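## Task

The front of this cabinet has one slot with no blanking panel. Cover that slot using one or more plain panels, with both ends of each panel clipped in. The spares are on the service cart on the robot's right. When finished, every other slot must still be closed as it was at the start. Any panels you did not use must rest on the cart top, or on other panels there, within the cart's rim. Release the panel and back the robot away. The robot must not tip over or be left leaning.

## Robot and tools

ROBOT. TidyBot++: a four-caster mobile base (0.54 m long, 0.50 m wide, 0.38 m tall) carrying one seven-joint arm with a two-finger gripper. The shoulder sits 0.12 m ahead of the base centre and 0.68 m above the floor. The arm starts folded with the hand pointing down; the hand then pokes up to 0.08 m past the base front. Segments: upper arm 0.42 m, forearm 0.31 m, hand 0.31 m. A hand pointing down reaches at most about 0.94 m high, and only near the base. Cameras: base_camera (fixed on the base) and wrist_camera (fisheye, looks along the hand).

FRAMES. Base frame: origin on the floor below the base centre, x forward, y left, z up, metres. Odometry frame: the base frame as it was when the scene began; base_odometry (x, y, heading in rad, positive left, -3.142 to 3.142) is in it and counts wheel turns only, so slip shows up as travel. hand_pose is in the base frame: the point between the finger pads; its z axis points out along the fingers, and the fingers close along its y axis.

move. One action per call. Any of these, together if wanted:
- base: an object of relative offsets from where the base is now, along its current axes. translate_m (forward +, -2 to 2 m), strafe_m (left +, -2 to 2 m), rotate_rad (counter-clockwise from above +, -6.3 to 6.3 rad).
- joints: absolute targets by name. joint_1_rad (any angle; positive turns the arm clockwise seen from above, the reverse of rotate_rad), joint_2_rad (shoulder, -2.249 to 2.249; 0 is upright, + leans forward), joint_3_rad (any angle), joint_4_rad (elbow, -2.579 to 2.579; 0 straight), joint_5_rad (any angle), joint_6_rad (wrist, -2.099 to 2.099), joint_7_rad (any angle; at 1.57 with hand down the fingers open left-right), gripper_pos (0 fully open, 1 fully closed; pad gap about 85 x (1 - gripper_pos) mm). Unbounded joints take the short way; send steps under half a turn.
- target: one list of seven numbers, an absolute hand pose in the base frame: x, y, z in metres, then quaternion qw, qx, qy, qz, in the format hand_pose prints. Alongside target, joints may only contain gripper_pos.
- speeds: caps for this action only; translate_m and strafe_m 0.05 to 0.5 m/s (give one key when both are used), rotate_rad 0.1 to 1.57 rad/s.
- min_time_s: 0.1 to 8 s, the shortest duration for arm motions.
- cameras: list from base_camera, wrist_camera, all; [] for none. Default is none for an action, all for an empty call.
- blocking: true (default) waits until everything rests; false returns within about 0.5 s while motion continues.
A call with no action just reports state and images. Unknown keys make a call invalid; out-of-range values get it refused, and a refusal or an uncommanded stop cancels the rest of that reply's robot calls.

wait(seconds 0 to 10, cameras): lets time pass, returns early once running moves settle. stop(cameras): brakes all running motions; they report stopped and hold, possibly still pressing. zoom_image(camera, region [x0, y0, x1, y1] pixels from top-left, at most 504 by 504) enlarges part of the latest image. read_manual(section "licences") gives licence text only. finished_scene(scene) ends the current scene for good; later calls apply to the next one.

RESULTS. base_status, joint_status and hand_status give done, moving, off_target (rested away from goal, may still push), stopped, not_followed (a built-in self-collision check withheld the targets; see "cause:"), contact_stop or time_out (uncommanded halts; the part then holds where it is), torque_fault, limit_stop_at_motor_heat. "pose unreachable" means a target was withheld; an out-of-reach pose instead lets the arm wander up to 10 s and ends in time_out. hand_target is where the hand would be with joints on target; a load makes hand_pose sag below it. motor_effort is percent of maximum torque, with the peak of the last action in brackets. base_tilt reports lean in degrees (forward, right). Motor temperatures: one value per arm joint; MOTOR HOT appears at 60 °C, and at 75 °C the arm goes limp for 30 to 60 s. ARM HIT flags a hard hit on the base or arm itself. on_its_own lists things the robot did unasked.

PRACTICE. After a target finishes, fix position by adding (wanted minus hand_pose) to the last target's x, y, z. To hold still with a load, resend hand_target, not hand_pose. Joint angles read within tolerance can still be slightly off; correct with last command plus (wanted minus read). Don't command a loaded joint to its reading, or it sinks. Low, forward-pointing targets near the base can miss or drive the arm into the base; no check prevents arm-base contact. A panel resting on something: hand_pose nearly stops dropping while commands keep going lower.

AVOID. Knocking panels onto the floor or out of the area, dropping or releasing moving parts, slamming into the cabinet or cart, gripping hard on a part that is still supported, heavy twisting pulls on the gripper. Never drive or turn the base while the arm is caught on something, especially above 0.6 m: the robot can tip. Sideways swings with the arm stretched out, or reaching far out from folded over nearby furniture, can also tip it; pull the arm in or back away to right a lean. Driving the arm into things can trip a torque fault (10 s arm freeze). A blocked base keeps pushing until it times out, so check odometry and images rather than trusting done.

Each tool is called after "Call:" by a JSON object that holds its "op" and its "data", one argument or row to a line.

## Session

Call:
{"op": "move", "data": {
  "cameras": ["all"]
}}

Scene clock: 0.00 s.
Motor temperatures (°C): [31 32 34 34 42 35 38]
base_odometry: x=+0.000 y=+0.000 heading=+0.000
base_tilt: forward=+0.1 right=+0.6
base_status: not commanded
joint_positions: joint_1_rad=-0.034 joint_2_rad=-0.391 joint_3_rad=+3.183 joint_4_rad=-2.529 joint_5_rad=-0.001 joint_6_rad=-0.923 joint_7_rad=+1.551 gripper_pos=+0.000
joint_status: not commanded
motor_effort: joint_1_rad=-1 joint_2_rad=+0 joint_3_rad=+0 joint_4_rad=+7 joint_5_rad=+0 joint_6_rad=+1 joint_7_rad=-1
hand_pose: x=+0.2495 y=+0.0025 z=+0.5919 quat_wxyz=(-0.009, +0.999, -0.012, +0.040) (m; base frame)
hand_target: x=+0.2490 y=+0.0025 z=+0.5915 quat_wxyz=(-0.009, +0.999, -0.012, +0.040) (m; base frame)
hand_status: not commanded
pictures: base_camera, wrist_camera

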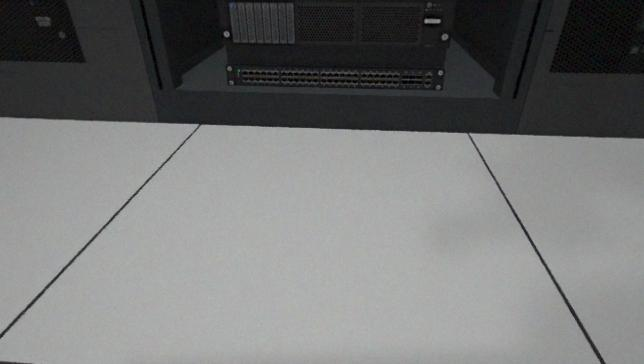

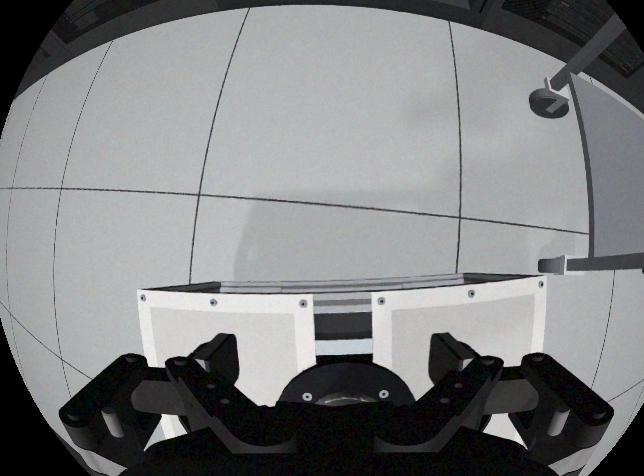

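Call:
{"op": "move", "data": {
  "joints": {"joint_6_rad": 0.55},
  "cameras": ["all"]
}}

Scene clock: 2.47 s.
move: done
base_odometry: x=+0.000 y=+0.000 heading=+0.000
base_tilt: forward=+0.0 right=+0.6
base_status: not commanded
joint_positions: joint_1_rad=-0.034 joint_2_rad=-0.391 joint_3_rad=+3.183 joint_4_rad=-2.527 joint_5_rad=-0.001 joint_6_rad=+0.470 joint_7_rad=+1.551 gripper_pos=+0.000
joint_status: all done
motor_effort: joint_1_rad=-1(1) joint_2_rad=-5(5) joint_3_rad=+0(1) joint_4_rad=+17(17) joint_5_rad=+1(2) joint_6_rad=+10(10) joint_7_rad=-1(1)
hand_pose: x=+0.5344 y=-0.0034 z=+0.8729 quat_wxyz=(-0.011, +0.740, -0.014, +0.672) (m; base frame)
hand_target: x=+0.5354 y=-0.0038 z=+0.8960 quat_wxyz=(-0.011, +0.714, -0.014, +0.700) (m; base frame)
hand_status: not commanded
pictures: base_camera, wrist_camera

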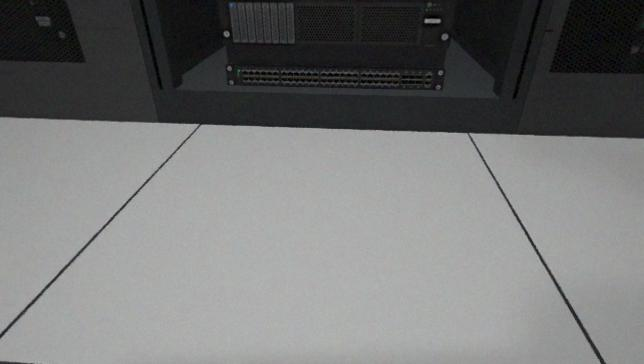

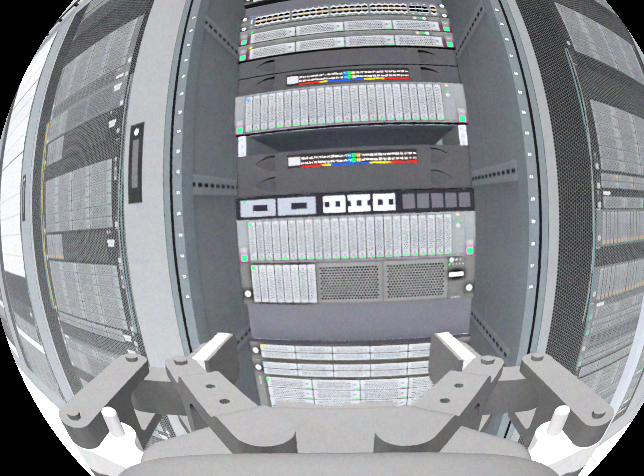

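Call:
{"op": "zoom_image", "data": {
  "camera": "wrist_camera",
  "region": [200, 0, 500, 220]
}}

Call:
{"op": "zoom_image", "data": {
  "camera": "wrist_camera",
  "region": [200, 180, 500, 420]
}}

Scaled by 1.680.

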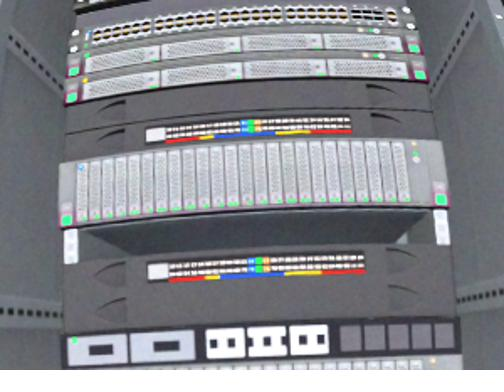

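Scaled by 1.680.

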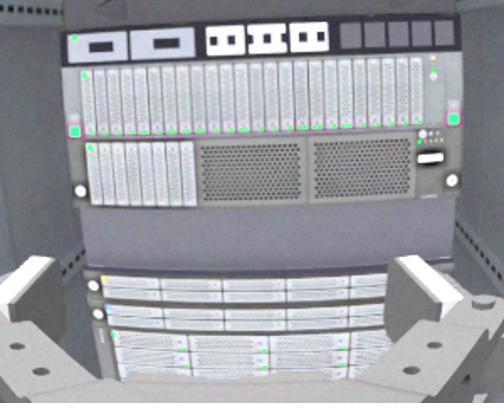

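Call:
{"op": "move", "data": {
  "joints": {"joint_1_rad": 0.9, "joint_6_rad": 0.2},
  "cameras": ["wrist_camera"]
}}

Scene clock: 5.17 s.
move: done
base_odometry: x=+0.000 y=+0.000 heading=+0.000
base_tilt: forward=+0.1 right=+0.6
base_status: not commanded
joint_positions: joint_1_rad=+0.874 joint_2_rad=-0.391 joint_3_rad=+3.183 joint_4_rad=-2.527 joint_5_rad=-0.001 joint_6_rad=+0.260 joint_7_rad=+1.551 gripper_pos=+0.000
joint_status: all done
motor_effort: joint_1_rad=-1(2) joint_2_rad=-5(5) joint_3_rad=+0(1) joint_4_rad=+16(17) joint_5_rad=+2(2) joint_6_rad=+9(11) joint_7_rad=-1(1)
hand_pose: x=+0.3648 y=-0.3187 z=+0.8091 quat_wxyz=(+0.249, +0.718, -0.367, +0.536) (m; base frame)
hand_target: x=+0.3526 y=-0.3193 z=+0.7897 quat_wxyz=(+0.245, +0.730, -0.384, +0.510) (m; base frame)
hand_status: not commanded
pictures: wrist_camera

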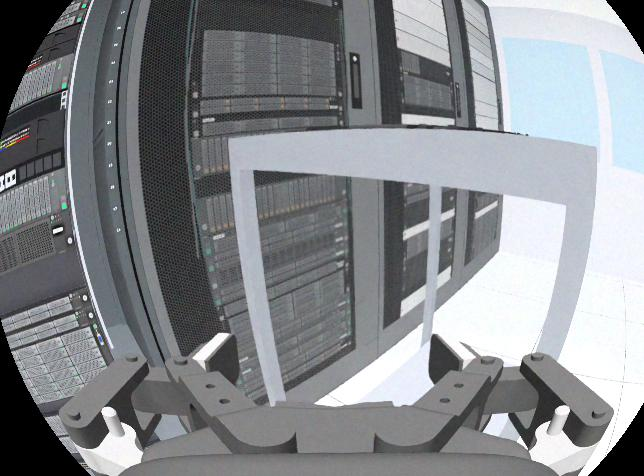

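Call:
{"op": "move", "data": {
  "joints": {"joint_1_rad": 1.25, "joint_2_rad": -0.1, "joint_4_rad": -1.2, "joint_6_rad": -1.2},
  "cameras": ["wrist_camera"]
}}

Scene clock: 8.83 s.
move: done
base_odometry: x=+0.000 y=+0.000 heading=+0.000
base_tilt: forward=+0.0 right=+0.6
base_status: not commanded
joint_positions: joint_1_rad=+1.223 joint_2_rad=-0.122 joint_3_rad=+3.183 joint_4_rad=-1.215 joint_5_rad=-0.001 joint_6_rad=-1.140 joint_7_rad=+1.551 gripper_pos=+0.000
joint_status: all done
motor_effort: joint_1_rad=-1(2) joint_2_rad=-13(13) joint_3_rad=+0(1) joint_4_rad=+16(19) joint_5_rad=+1(2) joint_6_rad=+8(11) joint_7_rad=-1(1)
hand_pose: x=+0.2620 y=-0.4518 z=+1.0529 quat_wxyz=(+0.254, +0.719, -0.539, +0.358) (m; base frame)
hand_target: x=+0.2492 y=-0.4524 z=+1.0357 quat_wxyz=(+0.241, +0.723, -0.557, +0.330) (m; base frame)
hand_status: not commanded
pictures: wrist_camera

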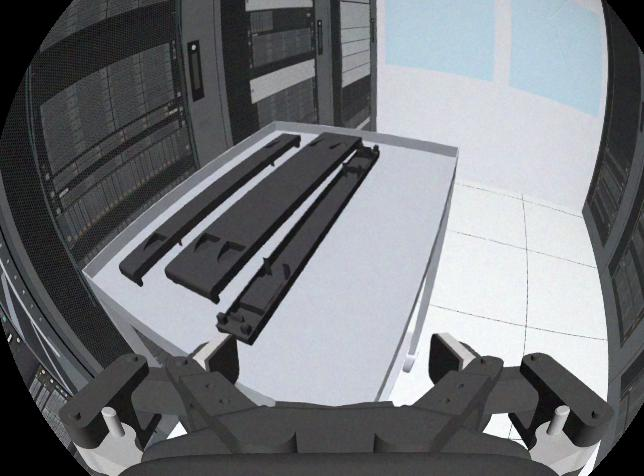

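Call:
{"op": "zoom_image", "data": {
  "camera": "wrist_camera",
  "region": [100, 110, 400, 350]
}}

Scaled by 1.680.

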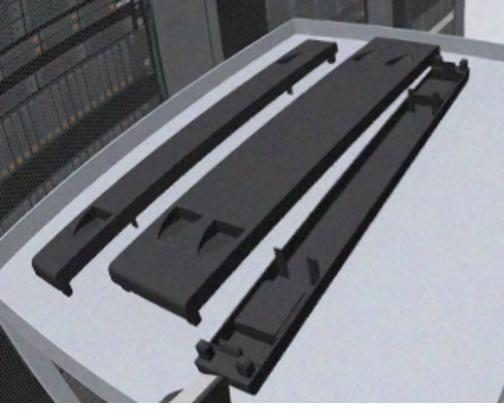

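Call:
{"op": "move", "data": {
  "base": {"rotate_rad": -1.6},
  "joints": {"joint_1_rad": 0.0}
}}

Call:
{"op": "move", "data": {
  "base": {"strafe_m": 0.52, "translate_m": 0.12},
  "cameras": ["all"]
}}

Scene clock: 15.70 s.
move: done
base_odometry: x=+0.000 y=+0.000 heading=-1.600
base_tilt: forward=+0.1 right=+0.6
base_status: done
joint_positions: joint_1_rad=+0.026 joint_2_rad=-0.115 joint_3_rad=+3.183 joint_4_rad=-1.214 joint_5_rad=-0.001 joint_6_rad=-1.143 joint_7_rad=+1.551 gripper_pos=+0.000
joint_status: all done
motor_effort: joint_1_rad=-1(2) joint_2_rad=-13(14) joint_3_rad=+0(1) joint_4_rad=+16(17) joint_5_rad=+1(2) joint_6_rad=+8(9) joint_7_rad=-1(1)
hand_pose: x=+0.5940 y=-0.0318 z=+1.0489 quat_wxyz=(+0.008, +0.900, -0.040, +0.435) (m; base frame)
hand_target: x=+0.5894 y=-0.0191 z=+1.0357 quat_wxyz=(+0.002, +0.912, -0.029, +0.408) (m; base frame)
hand_status: not commanded
pictures: none

Scene clock: 18.13 s.
move: done
base_odometry: x=+0.516 y=-0.135 heading=-1.600
base_tilt: forward=+0.1 right=+0.6
base_status: done
joint_positions: joint_1_rad=+0.018 joint_2_rad=-0.115 joint_3_rad=+3.183 joint_4_rad=-1.214 joint_5_rad=-0.001 joint_6_rad=-1.143 joint_7_rad=+1.551 gripper_pos=+0.000
joint_status: not commanded
motor_effort: joint_1_rad=-1(2) joint_2_rad=-13(14) joint_3_rad=+0(2) joint_4_rad=+16(17) joint_5_rad=+1(2) joint_6_rad=+8(8) joint_7_rad=-1(1)
hand_pose: x=+0.5943 y=-0.0280 z=+1.0488 quat_wxyz=(+0.006, +0.900, -0.036, +0.434) (m; base frame)
hand_target: x=+0.5894 y=-0.0191 z=+1.0357 quat_wxyz=(+0.002, +0.912, -0.029, +0.408) (m; base frame)
hand_status: not commanded
pictures: base_camera, wrist_camera

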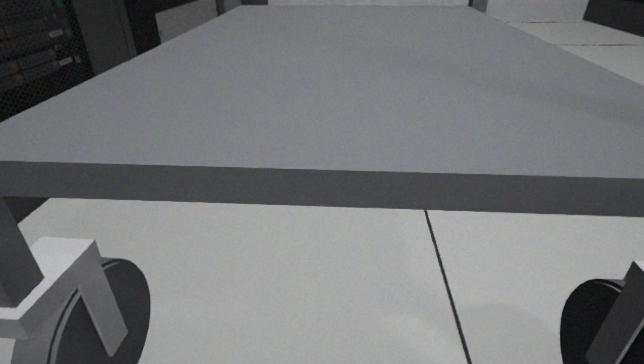

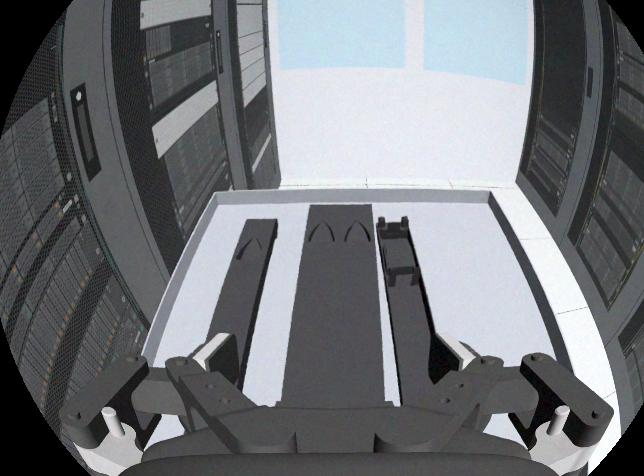

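Call:
{"op": "zoom_image", "data": {
  "camera": "wrist_camera",
  "region": [150, 180, 500, 420]
}}

Scaled by 1.440.

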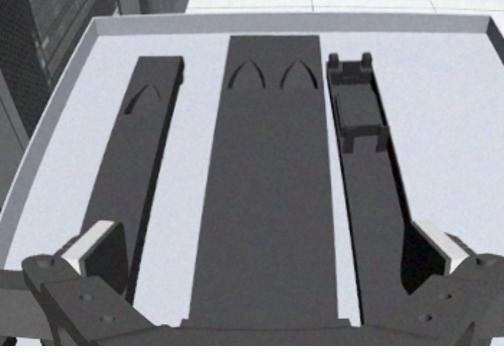

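Call:
{"op": "zoom_image", "data": {
  "camera": "wrist_camera",
  "region": [360, 200, 440, 300]
}}

Call:
{"op": "zoom_image", "data": {
  "camera": "wrist_camera",
  "region": [210, 200, 310, 330]
}}

Scaled by 5.040.

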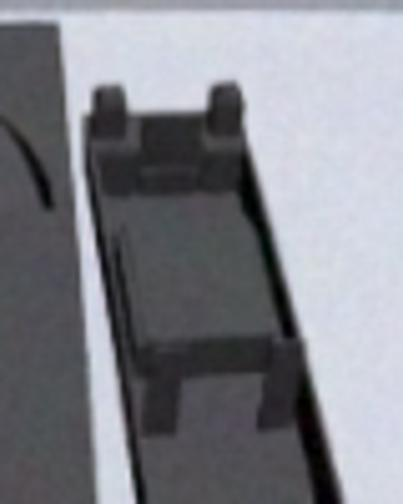

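Scaled by 3.877.

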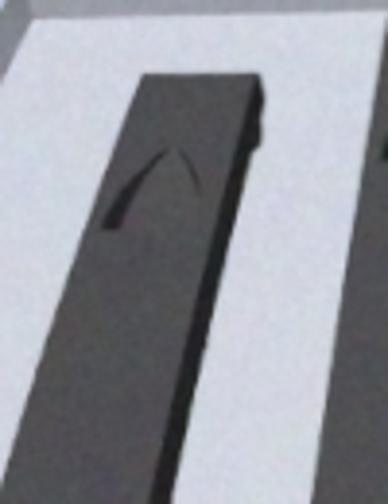

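Call:
{"op": "move", "data": {
  "base": {"strafe_m": 0.08, "translate_m": 0.06},
  "joints": {"joint_1_rad": 0.0, "joint_2_rad": 0.41, "joint_3_rad": 3.142, "joint_4_rad": -0.52, "joint_5_rad": 0.0, "joint_6_rad": -2.0, "joint_7_rad": 1.57},
  "cameras": ["wrist_camera"]
}}

Scene clock: 23.50 s.
move: done
base_odometry: x=+0.595 y=-0.198 heading=-1.600
base_tilt: forward=+0.1 right=+0.6
base_status: done
joint_positions: joint_1_rad=+0.014 joint_2_rad=+0.384 joint_3_rad=+3.168 joint_4_rad=-0.535 joint_5_rad=-0.001 joint_6_rad=-1.941 joint_7_rad=+1.551 gripper_pos=+0.000
joint_status: all done
motor_effort: joint_1_rad=-1(2) joint_2_rad=-25(26) joint_3_rad=+0(2) joint_4_rad=+12(17) joint_5_rad=+1(2) joint_6_rad=+3(9) joint_7_rad=-1(2)
hand_pose: x=+0.6129 y=-0.0147 z=+0.9635 quat_wxyz=(+0.006, +0.990, -0.028, +0.140) (m; base frame)
hand_target: x=+0.6041 y=+0.0012 z=+0.9513 quat_wxyz=(+0.000, +0.994, -0.001, +0.106) (m; base frame)
hand_status: not commanded
pictures: wrist_camera

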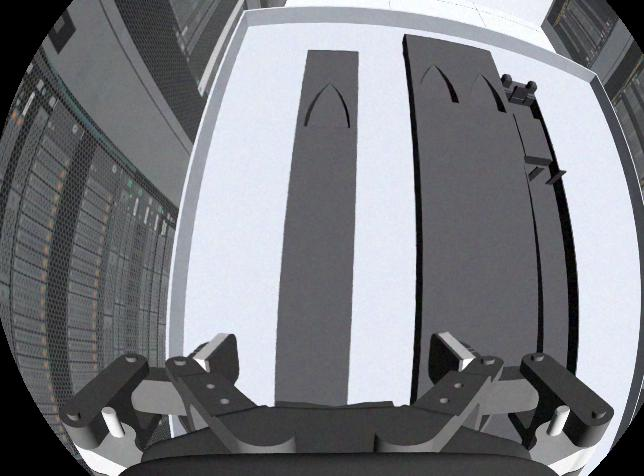

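Call:
{"op": "zoom_image", "data": {
  "camera": "wrist_camera",
  "region": [250, 30, 450, 230]
}}

Call:
{"op": "zoom_image", "data": {
  "camera": "wrist_camera",
  "region": [400, 30, 600, 230]
}}

Scaled by 2.520.

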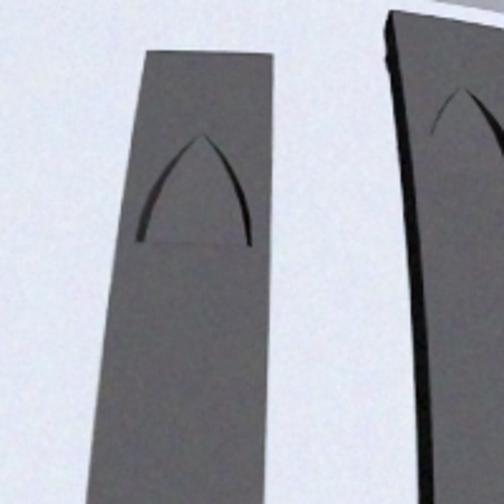

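Scaled by 2.520.

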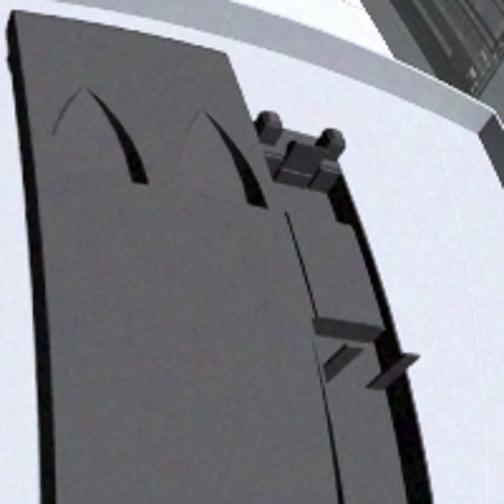

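Call:
{"op": "move", "data": {
  "target": [0.60, 0.003, 0.93, 0.0058, 0.9923, -0.0512, 0.1131],
  "joints": {"gripper_pos": 0.3},
  "cameras": ["wrist_camera"]
}}

Scene clock: 25.97 s.
move: done
base_odometry: x=+0.595 y=-0.198 heading=-1.600
base_tilt: forward=+0.1 right=+0.6
base_status: not commanded
joint_positions: joint_1_rad=-0.027 joint_2_rad=+0.347 joint_3_rad=+3.179 joint_4_rad=-0.710 joint_5_rad=-0.001 joint_6_rad=-1.914 joint_7_rad=+1.537 gripper_pos=+0.300
joint_status: all done
motor_effort: joint_1_rad=-1(2) joint_2_rad=-25(26) joint_3_rad=+0(1) joint_4_rad=+13(13) joint_5_rad=+1(2) joint_6_rad=+3(4) joint_7_rad=-1(1)
hand_pose: x=+0.5892 y=+0.0012 z=+0.9251 quat_wxyz=(+0.005, +0.996, -0.020, +0.085) (m; base frame)
hand_target: x=+0.6000 y=+0.0030 z=+0.9300 quat_wxyz=(+0.006, +0.992, -0.051, +0.113) (m; base frame)
hand_status: done (0.012 m and 4.8 deg from the pose sent, 0.040 m and 4.1 deg at the start)
pictures: wrist_camera

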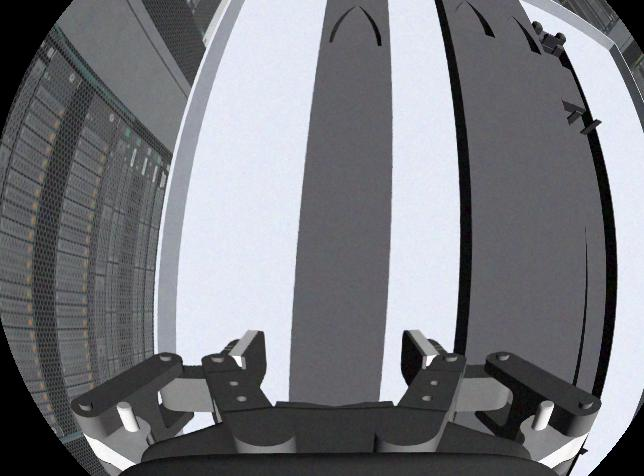

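Call:
{"op": "zoom_image", "data": {
  "camera": "wrist_camera",
  "region": [200, 280, 460, 476]
}}

Scaled by 1.938.

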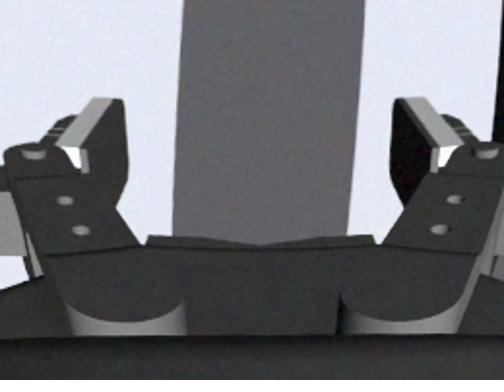

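Call:
{"op": "move", "data": {
  "target": [0.61, 0.004, 0.911, 0.0058, 0.9923, -0.0512, 0.1131],
  "min_time_s": 1.5,
  "cameras": ["wrist_camera"]
}}

Call:
{"op": "zoom_image", "data": {
  "camera": "wrist_camera",
  "region": [200, 280, 460, 476]
}}

Scene clock: 28.67 s.
move: done
base_odometry: x=+0.595 y=-0.198 heading=-1.600
base_tilt: forward=+0.1 right=+0.6
base_status: not commanded
joint_positions: joint_1_rad=-0.027 joint_2_rad=+0.347 joint_3_rad=+3.179 joint_4_rad=-0.775 joint_5_rad=-0.001 joint_6_rad=-1.854 joint_7_rad=+1.537 gripper_pos=+0.300
joint_status: not commanded
motor_effort: joint_1_rad=-1(2) joint_2_rad=-25(25) joint_3_rad=+0(1) joint_4_rad=+14(14) joint_5_rad=+1(1) joint_6_rad=+2(3) joint_7_rad=-1(1)
hand_pose: x=+0.5970 y=+0.0009 z=+0.9069 quat_wxyz=(+0.005, +0.996, -0.020, +0.083) (m; base frame)
hand_target: x=+0.6100 y=+0.0040 z=+0.9110 quat_wxyz=(+0.006, +0.992, -0.051, +0.113) (m; base frame)
hand_status: done (0.014 m and 5.0 deg from the pose sent, 0.025 m and 4.8 deg at the start)
pictures: wrist_camera

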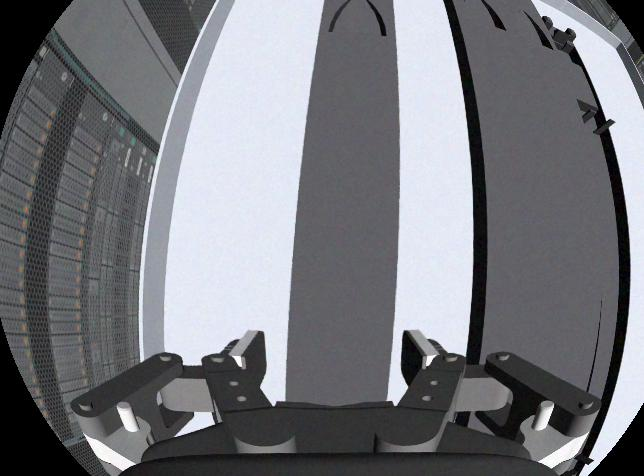

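Scaled by 1.938.

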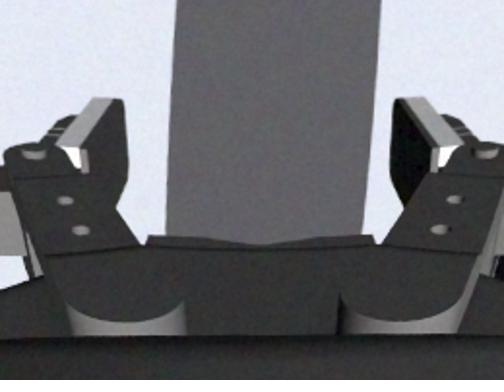

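Call:
{"op": "move", "data": {
  "joints": {"gripper_pos": 0.58},
  "min_time_s": 1.0,
  "cameras": ["wrist_camera"]
}}

Call:
{"op": "zoom_image", "data": {
  "camera": "wrist_camera",
  "region": [200, 280, 460, 476]
}}

Scene clock: 29.63 s.
move: done
base_odometry: x=+0.595 y=-0.198 heading=-1.600
base_tilt: forward=+0.1 right=+0.6
base_status: not commanded
joint_positions: joint_1_rad=-0.028 joint_2_rad=+0.344 joint_3_rad=+3.179 joint_4_rad=-0.776 joint_5_rad=-0.001 joint_6_rad=-1.852 joint_7_rad=+1.536 gripper_pos=+0.552
joint_status: all done
motor_effort: joint_1_rad=-1(2) joint_2_rad=-25(26) joint_3_rad=+0(1) joint_4_rad=+14(14) joint_5_rad=+1(1) joint_6_rad=+3(4) joint_7_rad=-1(1)
hand_pose: x=+0.5966 y=+0.0010 z=+0.9079 quat_wxyz=(+0.005, +0.996, -0.020, +0.085) (m; base frame)
hand_target: x=+0.6100 y=+0.0040 z=+0.9110 quat_wxyz=(+0.006, +0.992, -0.051, +0.113) (m; base frame)
hand_status: not commanded
pictures: wrist_camera

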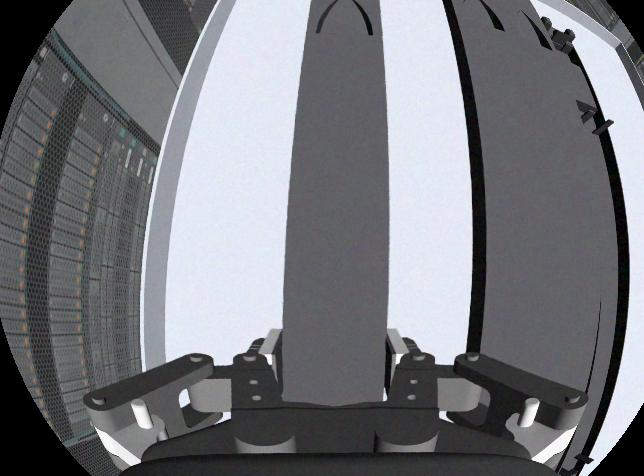

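Scaled by 1.938.

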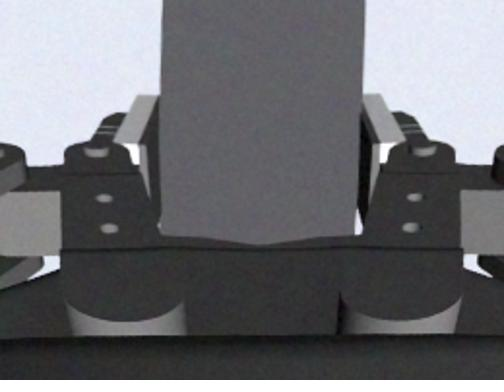

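Call:
{"op": "move", "data": {
  "joints": {"gripper_pos": 0.68}
}}

Call:
{"op": "move", "data": {
  "target": [0.61, 0.004, 0.935, 0.0058, 0.9923, -0.0512, 0.1131],
  "min_time_s": 1.5,
  "cameras": ["wrist_camera"]
}}

Scene clock: 30.70 s.
move: off_target
base_odometry: x=+0.595 y=-0.198 heading=-1.600
base_tilt: forward=+0.1 right=+0.6
base_status: not commanded
joint_positions: joint_1_rad=-0.028 joint_2_rad=+0.344 joint_3_rad=+3.179 joint_4_rad=-0.776 joint_5_rad=-0.001 joint_6_rad=-1.852 joint_7_rad=+1.536 gripper_pos=+0.552
joint_status: gripper_pos off_target (ended at +0.552, target +0.680)
motor_effort: joint_1_rad=-1(1) joint_2_rad=-25(25) joint_3_rad=+0(1) joint_4_rad=+14(14) joint_5_rad=+1(2) joint_6_rad=+2(3) joint_7_rad=+0(1)
hand_pose: x=+0.5966 y=+0.0010 z=+0.9079 quat_wxyz=(+0.005, +0.996, -0.020, +0.085) (m; base frame)
hand_target: x=+0.6100 y=+0.0040 z=+0.9110 quat_wxyz=(+0.006, +0.992, -0.051, +0.113) (m; base frame)
hand_status: not commanded
pictures: none

Scene clock: 32.50 s.
move: done
base_odometry: x=+0.595 y=-0.198 heading=-1.600
base_tilt: forward=+0.1 right=+0.6
base_status: not commanded
joint_positions: joint_1_rad=-0.028 joint_2_rad=+0.346 joint_3_rad=+3.180 joint_4_rad=-0.663 joint_5_rad=-0.001 joint_6_rad=-1.853 joint_7_rad=+1.536 gripper_pos=+0.552
joint_status: not commanded
motor_effort: joint_1_rad=-1(2) joint_2_rad=-25(26) joint_3_rad=+0(1) joint_4_rad=+14(14) joint_5_rad=+0(2) joint_6_rad=+3(4) joint_7_rad=+0(1)
hand_pose: x=+0.6139 y=+0.0009 z=+0.9458 quat_wxyz=(+0.004, +0.990, -0.020, +0.139) (m; base frame)
hand_target: x=+0.6100 y=+0.0040 z=+0.9350 quat_wxyz=(+0.006, +0.992, -0.051, +0.113) (m; base frame)
hand_status: done (0.012 m and 4.7 deg from the pose sent, 0.030 m and 4.9 deg at the start)
pictures: wrist_camera

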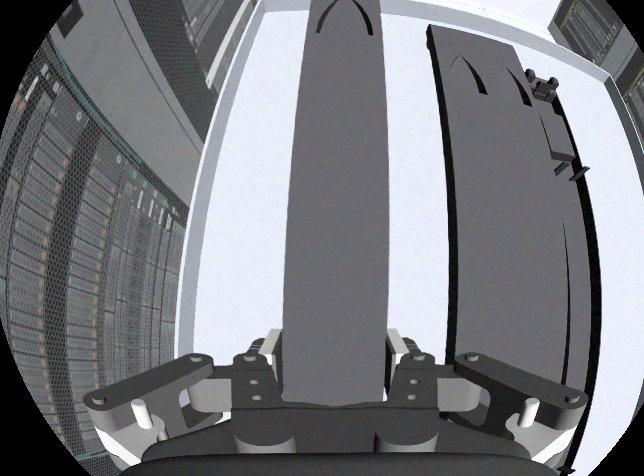

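Call:
{"op": "move", "data": {
  "target": [0.58, 0.004, 0.975, 0.0055, 0.9942, -0.0513, 0.0949],
  "min_time_s": 1.5,
  "cameras": ["wrist_camera"]
}}

Scene clock: 34.40 s.
move: done
base_odometry: x=+0.595 y=-0.198 heading=-1.600
base_tilt: forward=+0.1 right=+0.6
base_status: not commanded
joint_positions: joint_1_rad=-0.028 joint_2_rad=+0.398 joint_3_rad=+3.187 joint_4_rad=-0.406 joint_5_rad=-0.001 joint_6_rad=-2.053 joint_7_rad=+1.536 gripper_pos=+0.552
joint_status: not commanded
motor_effort: joint_1_rad=-1(1) joint_2_rad=-26(26) joint_3_rad=+0(1) joint_4_rad=+12(14) joint_5_rad=+1(2) joint_6_rad=+4(4) joint_7_rad=-1(1)
hand_pose: x=+0.5961 y=+0.0005 z=+0.9890 quat_wxyz=(+0.007, +0.990, -0.022, +0.142) (m; base frame)
hand_target: x=+0.5888 y=+0.0039 z=+0.9768 quat_wxyz=(+0.005, +0.993, -0.051, +0.109) (m; base frame)
hand_status: done (0.022 m and 6.4 deg from the pose sent, 0.045 m and 6.2 deg at the start; a joint's target at an end of its range on 46 of 46 steps)
pictures: wrist_camera

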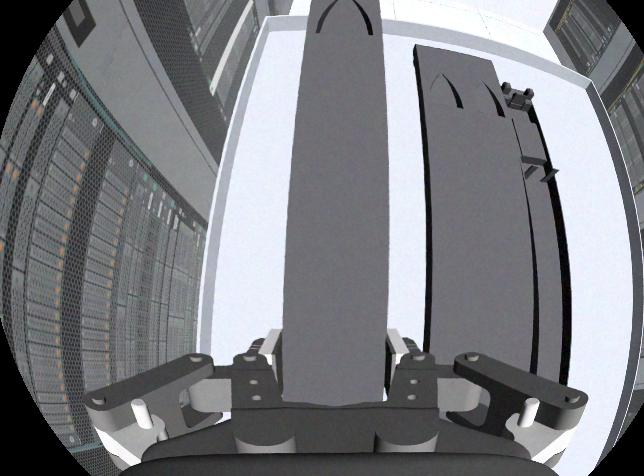

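Call:
{"op": "move", "data": {
  "joints": {"joint_2_rad": 0.24, "joint_4_rad": -0.545, "joint_6_rad": -2.08},
  "min_time_s": 1.2,
  "cameras": ["wrist_camera"]
}}

Scene clock: 36.60 s.
move: done
base_odometry: x=+0.595 y=-0.198 heading=-1.600
base_tilt: forward=+0.1 right=+0.6
base_status: not commanded
joint_positions: joint_1_rad=-0.028 joint_2_rad=+0.250 joint_3_rad=+3.187 joint_4_rad=-0.530 joint_5_rad=-0.001 joint_6_rad=-2.054 joint_7_rad=+1.536 gripper_pos=+0.552
joint_status: all done
motor_effort: joint_1_rad=-1(2) joint_2_rad=-20(26) joint_3_rad=+0(1) joint_4_rad=+12(13) joint_5_rad=+1(1) joint_6_rad=+4(5) joint_7_rad=-1(1)
hand_pose: x=+0.5389 y=-0.0013 z=+1.0162 quat_wxyz=(+0.004, +0.988, -0.024, +0.153) (m; base frame)
hand_target: x=+0.5270 y=+0.0005 z=+1.0134 quat_wxyz=(-0.002, +0.989, -0.053, +0.138) (m; base frame)
hand_status: not commanded
pictures: wrist_camera

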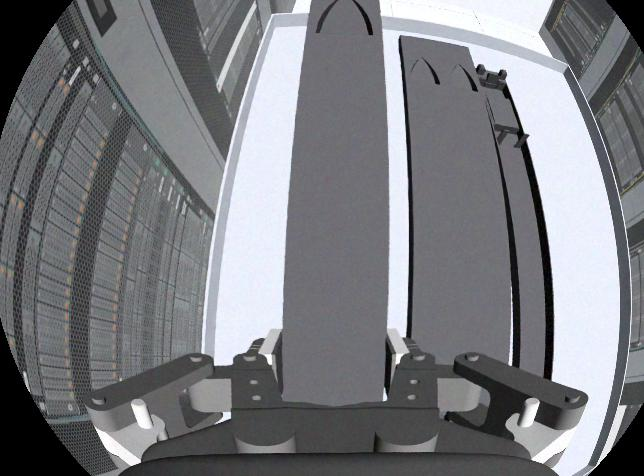

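Call:
{"op": "move", "data": {
  "base": {"translate_m": -0.42},
  "speeds": {"translate_m": 0.35}
}}

Call:
{"op": "move", "data": {
  "base": {"strafe_m": -0.5},
  "cameras": ["all"]
}}

Scene clock: 39.33 s.
move: done
base_odometry: x=+0.607 y=+0.222 heading=-1.600
base_tilt: forward=+0.0 right=+0.6
base_status: done
joint_positions: joint_1_rad=-0.028 joint_2_rad=+0.241 joint_3_rad=+3.188 joint_4_rad=-0.531 joint_5_rad=-0.001 joint_6_rad=-2.054 joint_7_rad=+1.536 gripper_pos=+0.552
joint_status: not commanded
motor_effort: joint_1_rad=-1(2) joint_2_rad=-20(24) joint_3_rad=+0(1) joint_4_rad=+12(13) joint_5_rad=+1(2) joint_6_rad=+4(5) joint_7_rad=+0(1)
hand_pose: x=+0.5359 y=-0.0019 z=+1.0195 quat_wxyz=(+0.004, +0.987, -0.024, +0.157) (m; base frame)
hand_target: x=+0.5270 y=+0.0005 z=+1.0134 quat_wxyz=(-0.002, +0.989, -0.053, +0.138) (m; base frame)
hand_status: not commanded
pictures: none

Scene clock: 41.73 s.
move: done
base_odometry: x=+0.107 y=+0.237 heading=-1.601
base_tilt: forward=+0.1 right=+0.6
base_status: done
joint_positions: joint_1_rad=-0.029 joint_2_rad=+0.241 joint_3_rad=+3.194 joint_4_rad=-0.531 joint_5_rad=-0.001 joint_6_rad=-2.054 joint_7_rad=+1.536 gripper_pos=+0.552
joint_status: not commanded
motor_effort: joint_1_rad=-1(3) joint_2_rad=-20(20) joint_3_rad=+0(1) joint_4_rad=+12(12) joint_5_rad=+1(2) joint_6_rad=+4(5) joint_7_rad=-1(1)
hand_pose: x=+0.5360 y=-0.0034 z=+1.0195 quat_wxyz=(+0.005, +0.987, -0.027, +0.157) (m; base frame)
hand_target: x=+0.5270 y=+0.0005 z=+1.0134 quat_wxyz=(-0.002, +0.989, -0.053, +0.138) (m; base frame)
hand_status: not commanded
pictures: base_camera, wrist_camera

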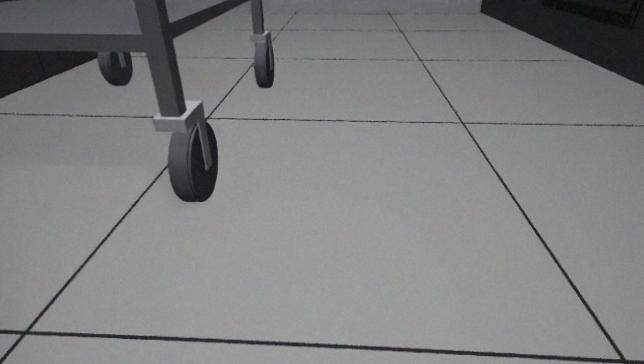

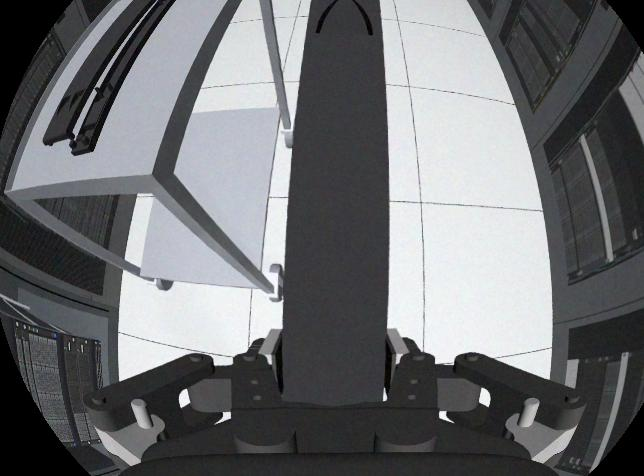

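Call:
{"op": "move", "data": {
  "base": {"rotate_rad": 1.512},
  "speeds": {"rotate_rad": 0.8},
  "joints": {"joint_1_rad": -0.2, "joint_2_rad": -0.15, "joint_3_rad": 3.142, "joint_4_rad": -1.8, "joint_5_rad": 0.0, "joint_6_rad": 0.08, "joint_7_rad": 3.11},
  "min_time_s": 2.5,
  "cameras": ["all"]
}}

Scene clock: 46.33 s.
move: done
base_odometry: x=+0.107 y=+0.237 heading=-0.088
base_tilt: forward=+0.1 right=+0.6
base_status: done
joint_positions: joint_1_rad=-0.187 joint_2_rad=-0.132 joint_3_rad=+3.153 joint_4_rad=-1.781 joint_5_rad=-0.001 joint_6_rad=-0.012 joint_7_rad=+3.037 gripper_pos=+0.552
joint_status: all done
motor_effort: joint_1_rad=-1(4) joint_2_rad=-16(23) joint_3_rad=+0(3) joint_4_rad=+20(21) joint_5_rad=+0(2) joint_6_rad=+10(12) joint_7_rad=-1(2)
hand_pose: x=+0.6785 y=+0.1001 z=+1.0460 quat_wxyz=(+0.405, +0.504, +0.540, +0.539) (m; base frame)
hand_target: x=+0.6694 y=+0.1127 z=+1.0732 quat_wxyz=(+0.439, +0.456, +0.540, +0.555) (m; base frame)
hand_status: not commanded
pictures: base_camera, wrist_camera

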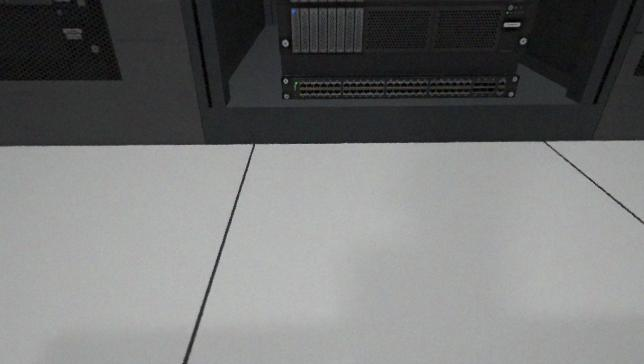

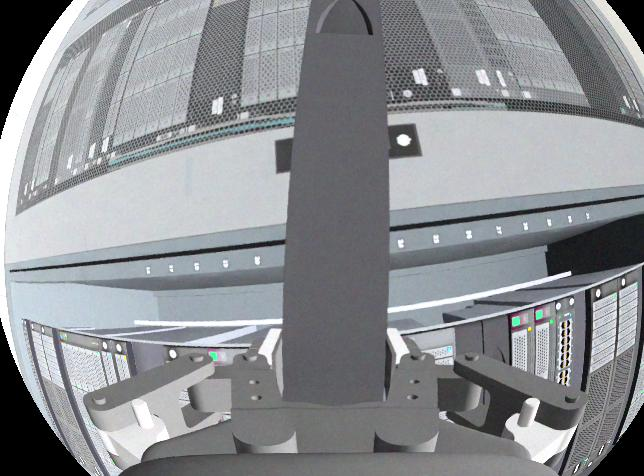

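Call:
{"op": "move", "data": {
  "base": {"strafe_m": -0.285, "translate_m": 0.1},
  "target": [0.685, 0.105, 1.055, 0.4526, 0.4526, 0.5433, 0.5433],
  "min_time_s": 1.5,
  "cameras": ["all"]
}}

Scene clock: 49.63 s.
move: done
base_odometry: x=+0.182 y=-0.056 heading=-0.088
base_tilt: forward=+0.1 right=+0.6
base_status: done
joint_positions: joint_1_rad=+0.251 joint_2_rad=-0.123 joint_3_rad=+2.772 joint_4_rad=-1.795 joint_5_rad=+0.364 joint_6_rad=+0.070 joint_7_rad=+2.757 gripper_pos=+0.552
joint_status: not commanded
motor_effort: joint_1_rad=-1(2) joint_2_rad=-15(16) joint_3_rad=+1(2) joint_4_rad=+20(20) joint_5_rad=+1(1) joint_6_rad=+9(11) joint_7_rad=-1(1)
hand_pose: x=+0.6832 y=+0.0919 z=+1.0504 quat_wxyz=(+0.459, +0.468, +0.550, +0.516) (m; base frame)
hand_target: x=+0.6850 y=+0.1050 z=+1.0550 quat_wxyz=(+0.453, +0.453, +0.543, +0.543) (m; base frame)
hand_status: done (0.014 m and 3.8 deg from the pose sent, 0.012 m and 8.0 deg at the start)
pictures: base_camera, wrist_camera

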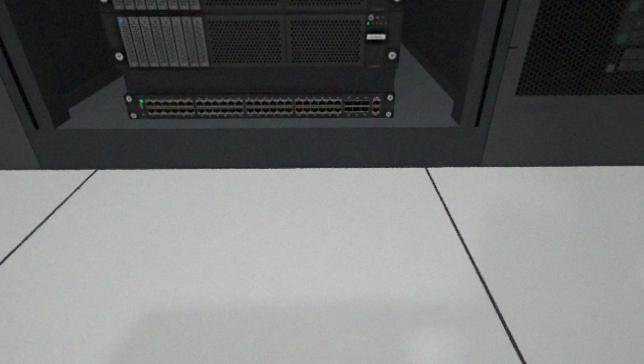

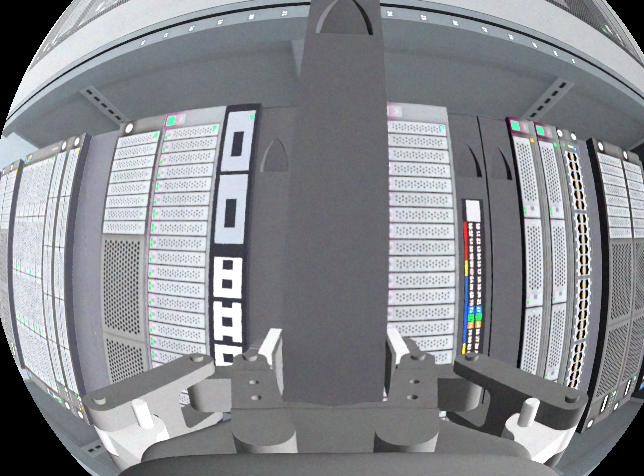

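Call:
{"op": "zoom_image", "data": {
  "camera": "wrist_camera",
  "region": [200, 60, 500, 260]
}}

Scaled by 1.680.

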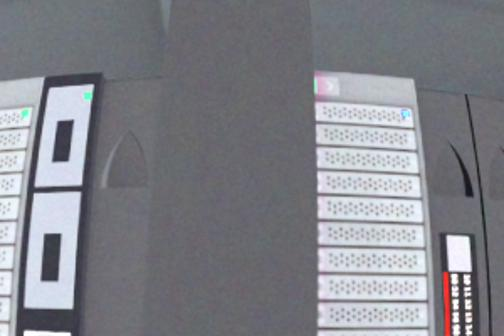

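Call:
{"op": "zoom_image", "data": {
  "camera": "wrist_camera",
  "region": [230, 300, 430, 420]
}}

Scaled by 2.520.

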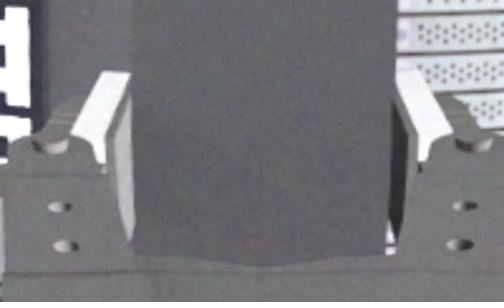

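Call:
{"op": "zoom_image", "data": {
  "camera": "wrist_camera",
  "region": [250, 315, 300, 365]
}}

Call:
{"op": "zoom_image", "data": {
  "camera": "wrist_camera",
  "region": [370, 315, 420, 365]
}}

Scaled by 10.080.

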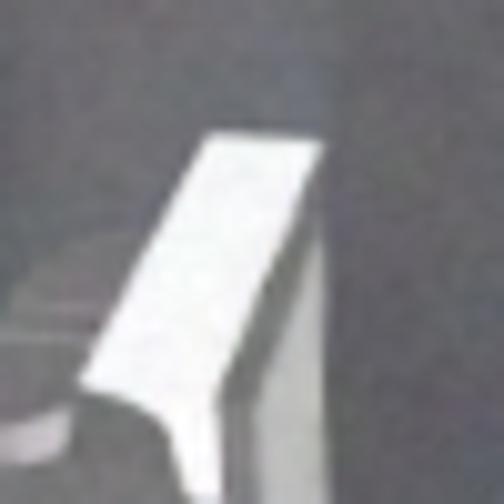

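Scaled by 10.080.

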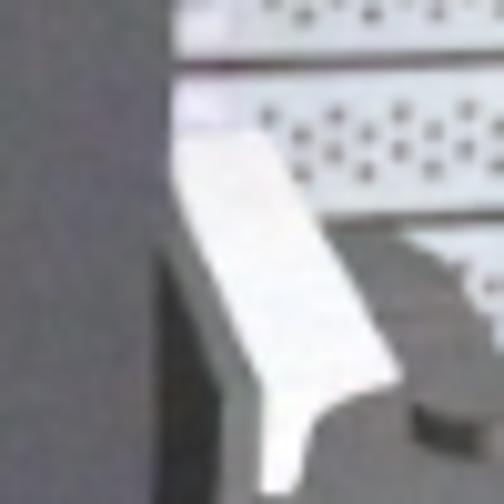

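Call:
{"op": "move", "data": {
  "base": {"translate_m": 0.13},
  "speeds": {"translate_m": 0.2},
  "target": [0.685, 0.085, 1.06, 0.446, 0.4355, 0.535, 0.5705],
  "min_time_s": 1.2,
  "cameras": ["all"]
}}

Scene clock: 55.87 s.
move: done
base_odometry: x=+0.311 y=-0.067 heading=-0.088
base_tilt: forward=+0.1 right=+0.6
base_status: done
joint_positions: joint_1_rad=+0.018 joint_2_rad=-0.115 joint_3_rad=+3.078 joint_4_rad=-1.835 joint_5_rad=+0.609 joint_6_rad=+0.198 joint_7_rad=+2.538 gripper_pos=+0.552
joint_status: not commanded
motor_effort: joint_1_rad=-1(2) joint_2_rad=-16(18) joint_3_rad=+0(2) joint_4_rad=+19(20) joint_5_rad=-1(1) joint_6_rad=+9(10) joint_7_rad=-1(1)
hand_pose: x=+0.6879 y=+0.0650 z=+1.0564 quat_wxyz=(+0.463, +0.455, +0.536, +0.540) (m; base frame)
hand_target: x=+0.6850 y=+0.0850 z=+1.0600 quat_wxyz=(+0.446, +0.435, +0.535, +0.570) (m; base frame)
hand_status: done (0.021 m and 4.6 deg from the pose sent, 0.012 m and 7.6 deg at the start)
pictures: base_camera, wrist_camera

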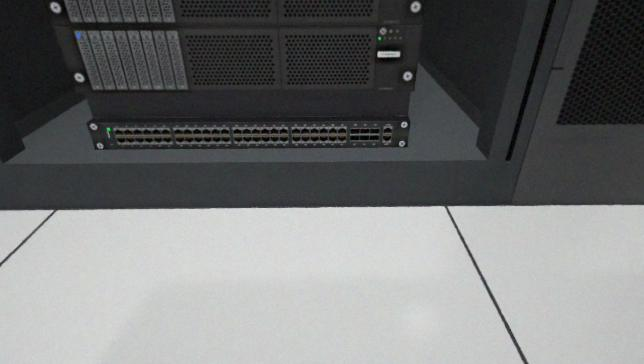

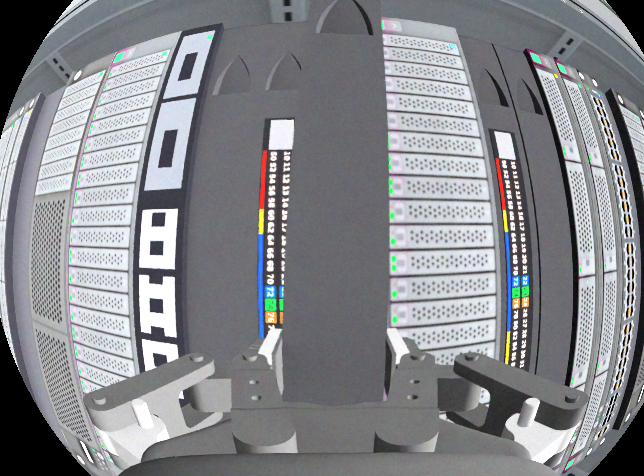

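Call:
{"op": "zoom_image", "data": {
  "camera": "wrist_camera",
  "region": [130, 0, 330, 200]
}}

Call:
{"op": "zoom_image", "data": {
  "camera": "wrist_camera",
  "region": [300, 0, 500, 200]
}}

Call:
{"op": "zoom_image", "data": {
  "camera": "wrist_camera",
  "region": [180, 200, 300, 320]
}}

Call:
{"op": "zoom_image", "data": {
  "camera": "wrist_camera",
  "region": [370, 200, 490, 320]
}}

Scaled by 2.520.

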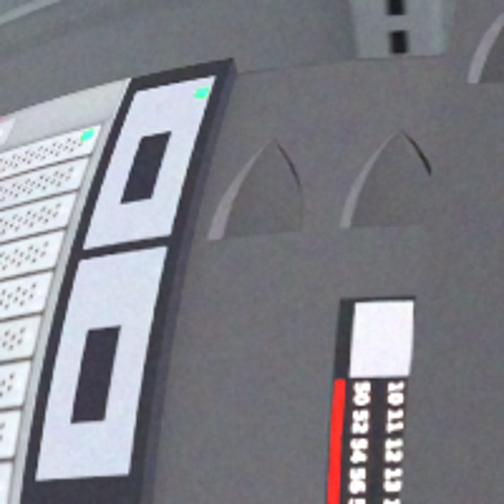

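Scaled by 2.520.

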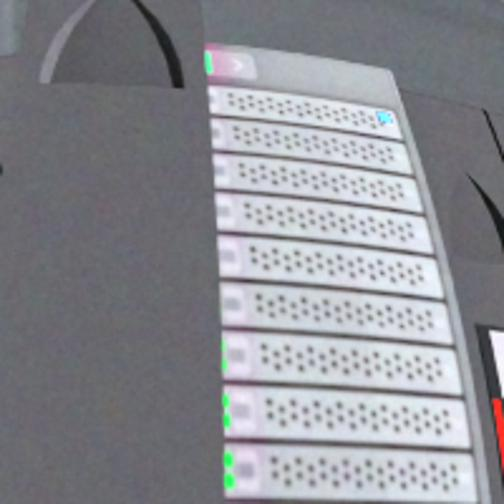

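Scaled by 4.200.

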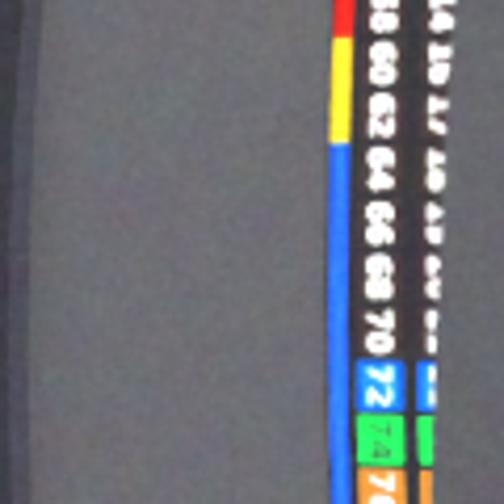

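Scaled by 4.200.

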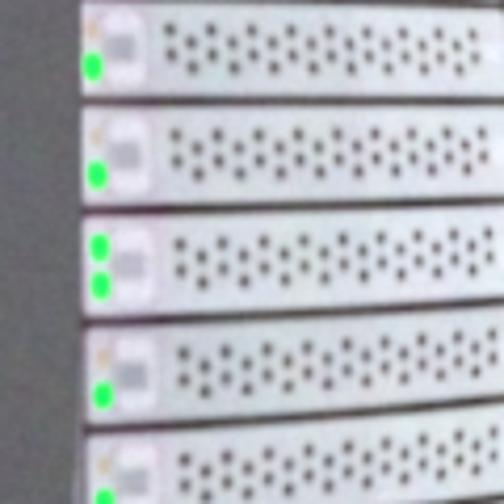

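Call:
{"op": "move", "data": {
  "base": {"translate_m": 0.04},
  "speeds": {"translate_m": 0.1},
  "target": [0.685, 0.0915, 1.063, 0.4616, 0.445, 0.5351, 0.5509],
  "min_time_s": 1.0,
  "cameras": ["wrist_camera"]
}}

Call:
{"op": "zoom_image", "data": {
  "camera": "wrist_camera",
  "region": [230, 0, 430, 200]
}}

Call:
{"op": "zoom_image", "data": {
  "camera": "wrist_camera",
  "region": [230, 180, 430, 380]
}}

Scene clock: 60.67 s.
move: done
base_odometry: x=+0.351 y=-0.071 heading=-0.088
base_tilt: forward=+0.1 right=+0.6
base_status: done
joint_positions: joint_1_rad=+0.143 joint_2_rad=-0.113 joint_3_rad=+2.902 joint_4_rad=-1.835 joint_5_rad=+0.513 joint_6_rad=+0.199 joint_7_rad=+2.597 gripper_pos=+0.552
joint_status: not commanded
motor_effort: joint_1_rad=-1(2) joint_2_rad=-15(19) joint_3_rad=+1(1) joint_4_rad=+20(20) joint_5_rad=-1(1) joint_6_rad=+10(10) joint_7_rad=-1(2)
hand_pose: x=+0.6839 y=+0.0956 z=+1.0562 quat_wxyz=(+0.450, +0.449, +0.538, +0.553) (m; base frame)
hand_target: x=+0.6850 y=+0.0915 z=+1.0630 quat_wxyz=(+0.461, +0.445, +0.535, +0.551) (m; base frame)
hand_status: done (0.008 m and 1.5 deg from the pose sent, 0.027 m and 1.7 deg at the start)
pictures: wrist_camera

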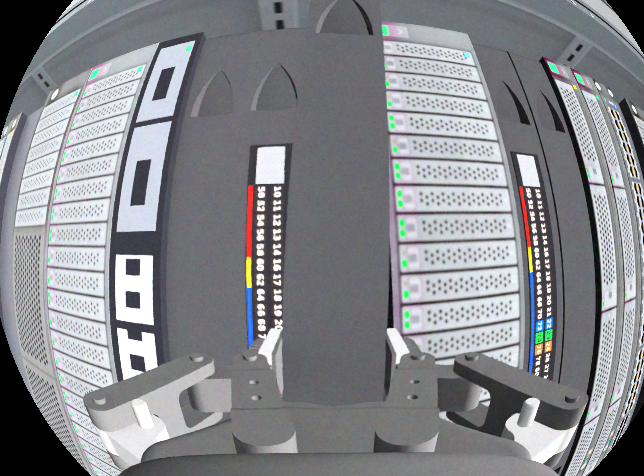

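Scaled by 2.520.

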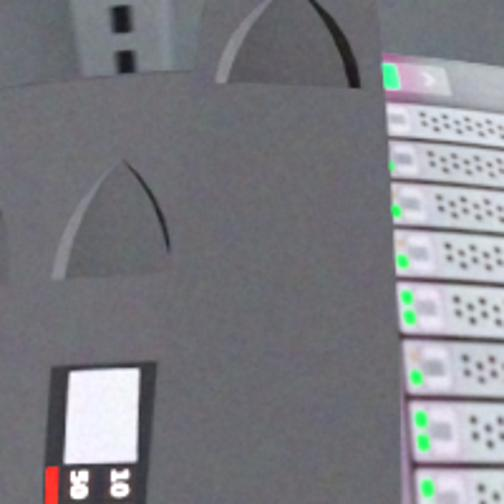

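Scaled by 2.520.

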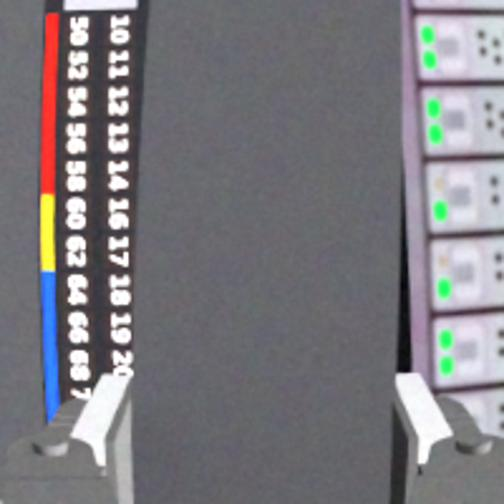

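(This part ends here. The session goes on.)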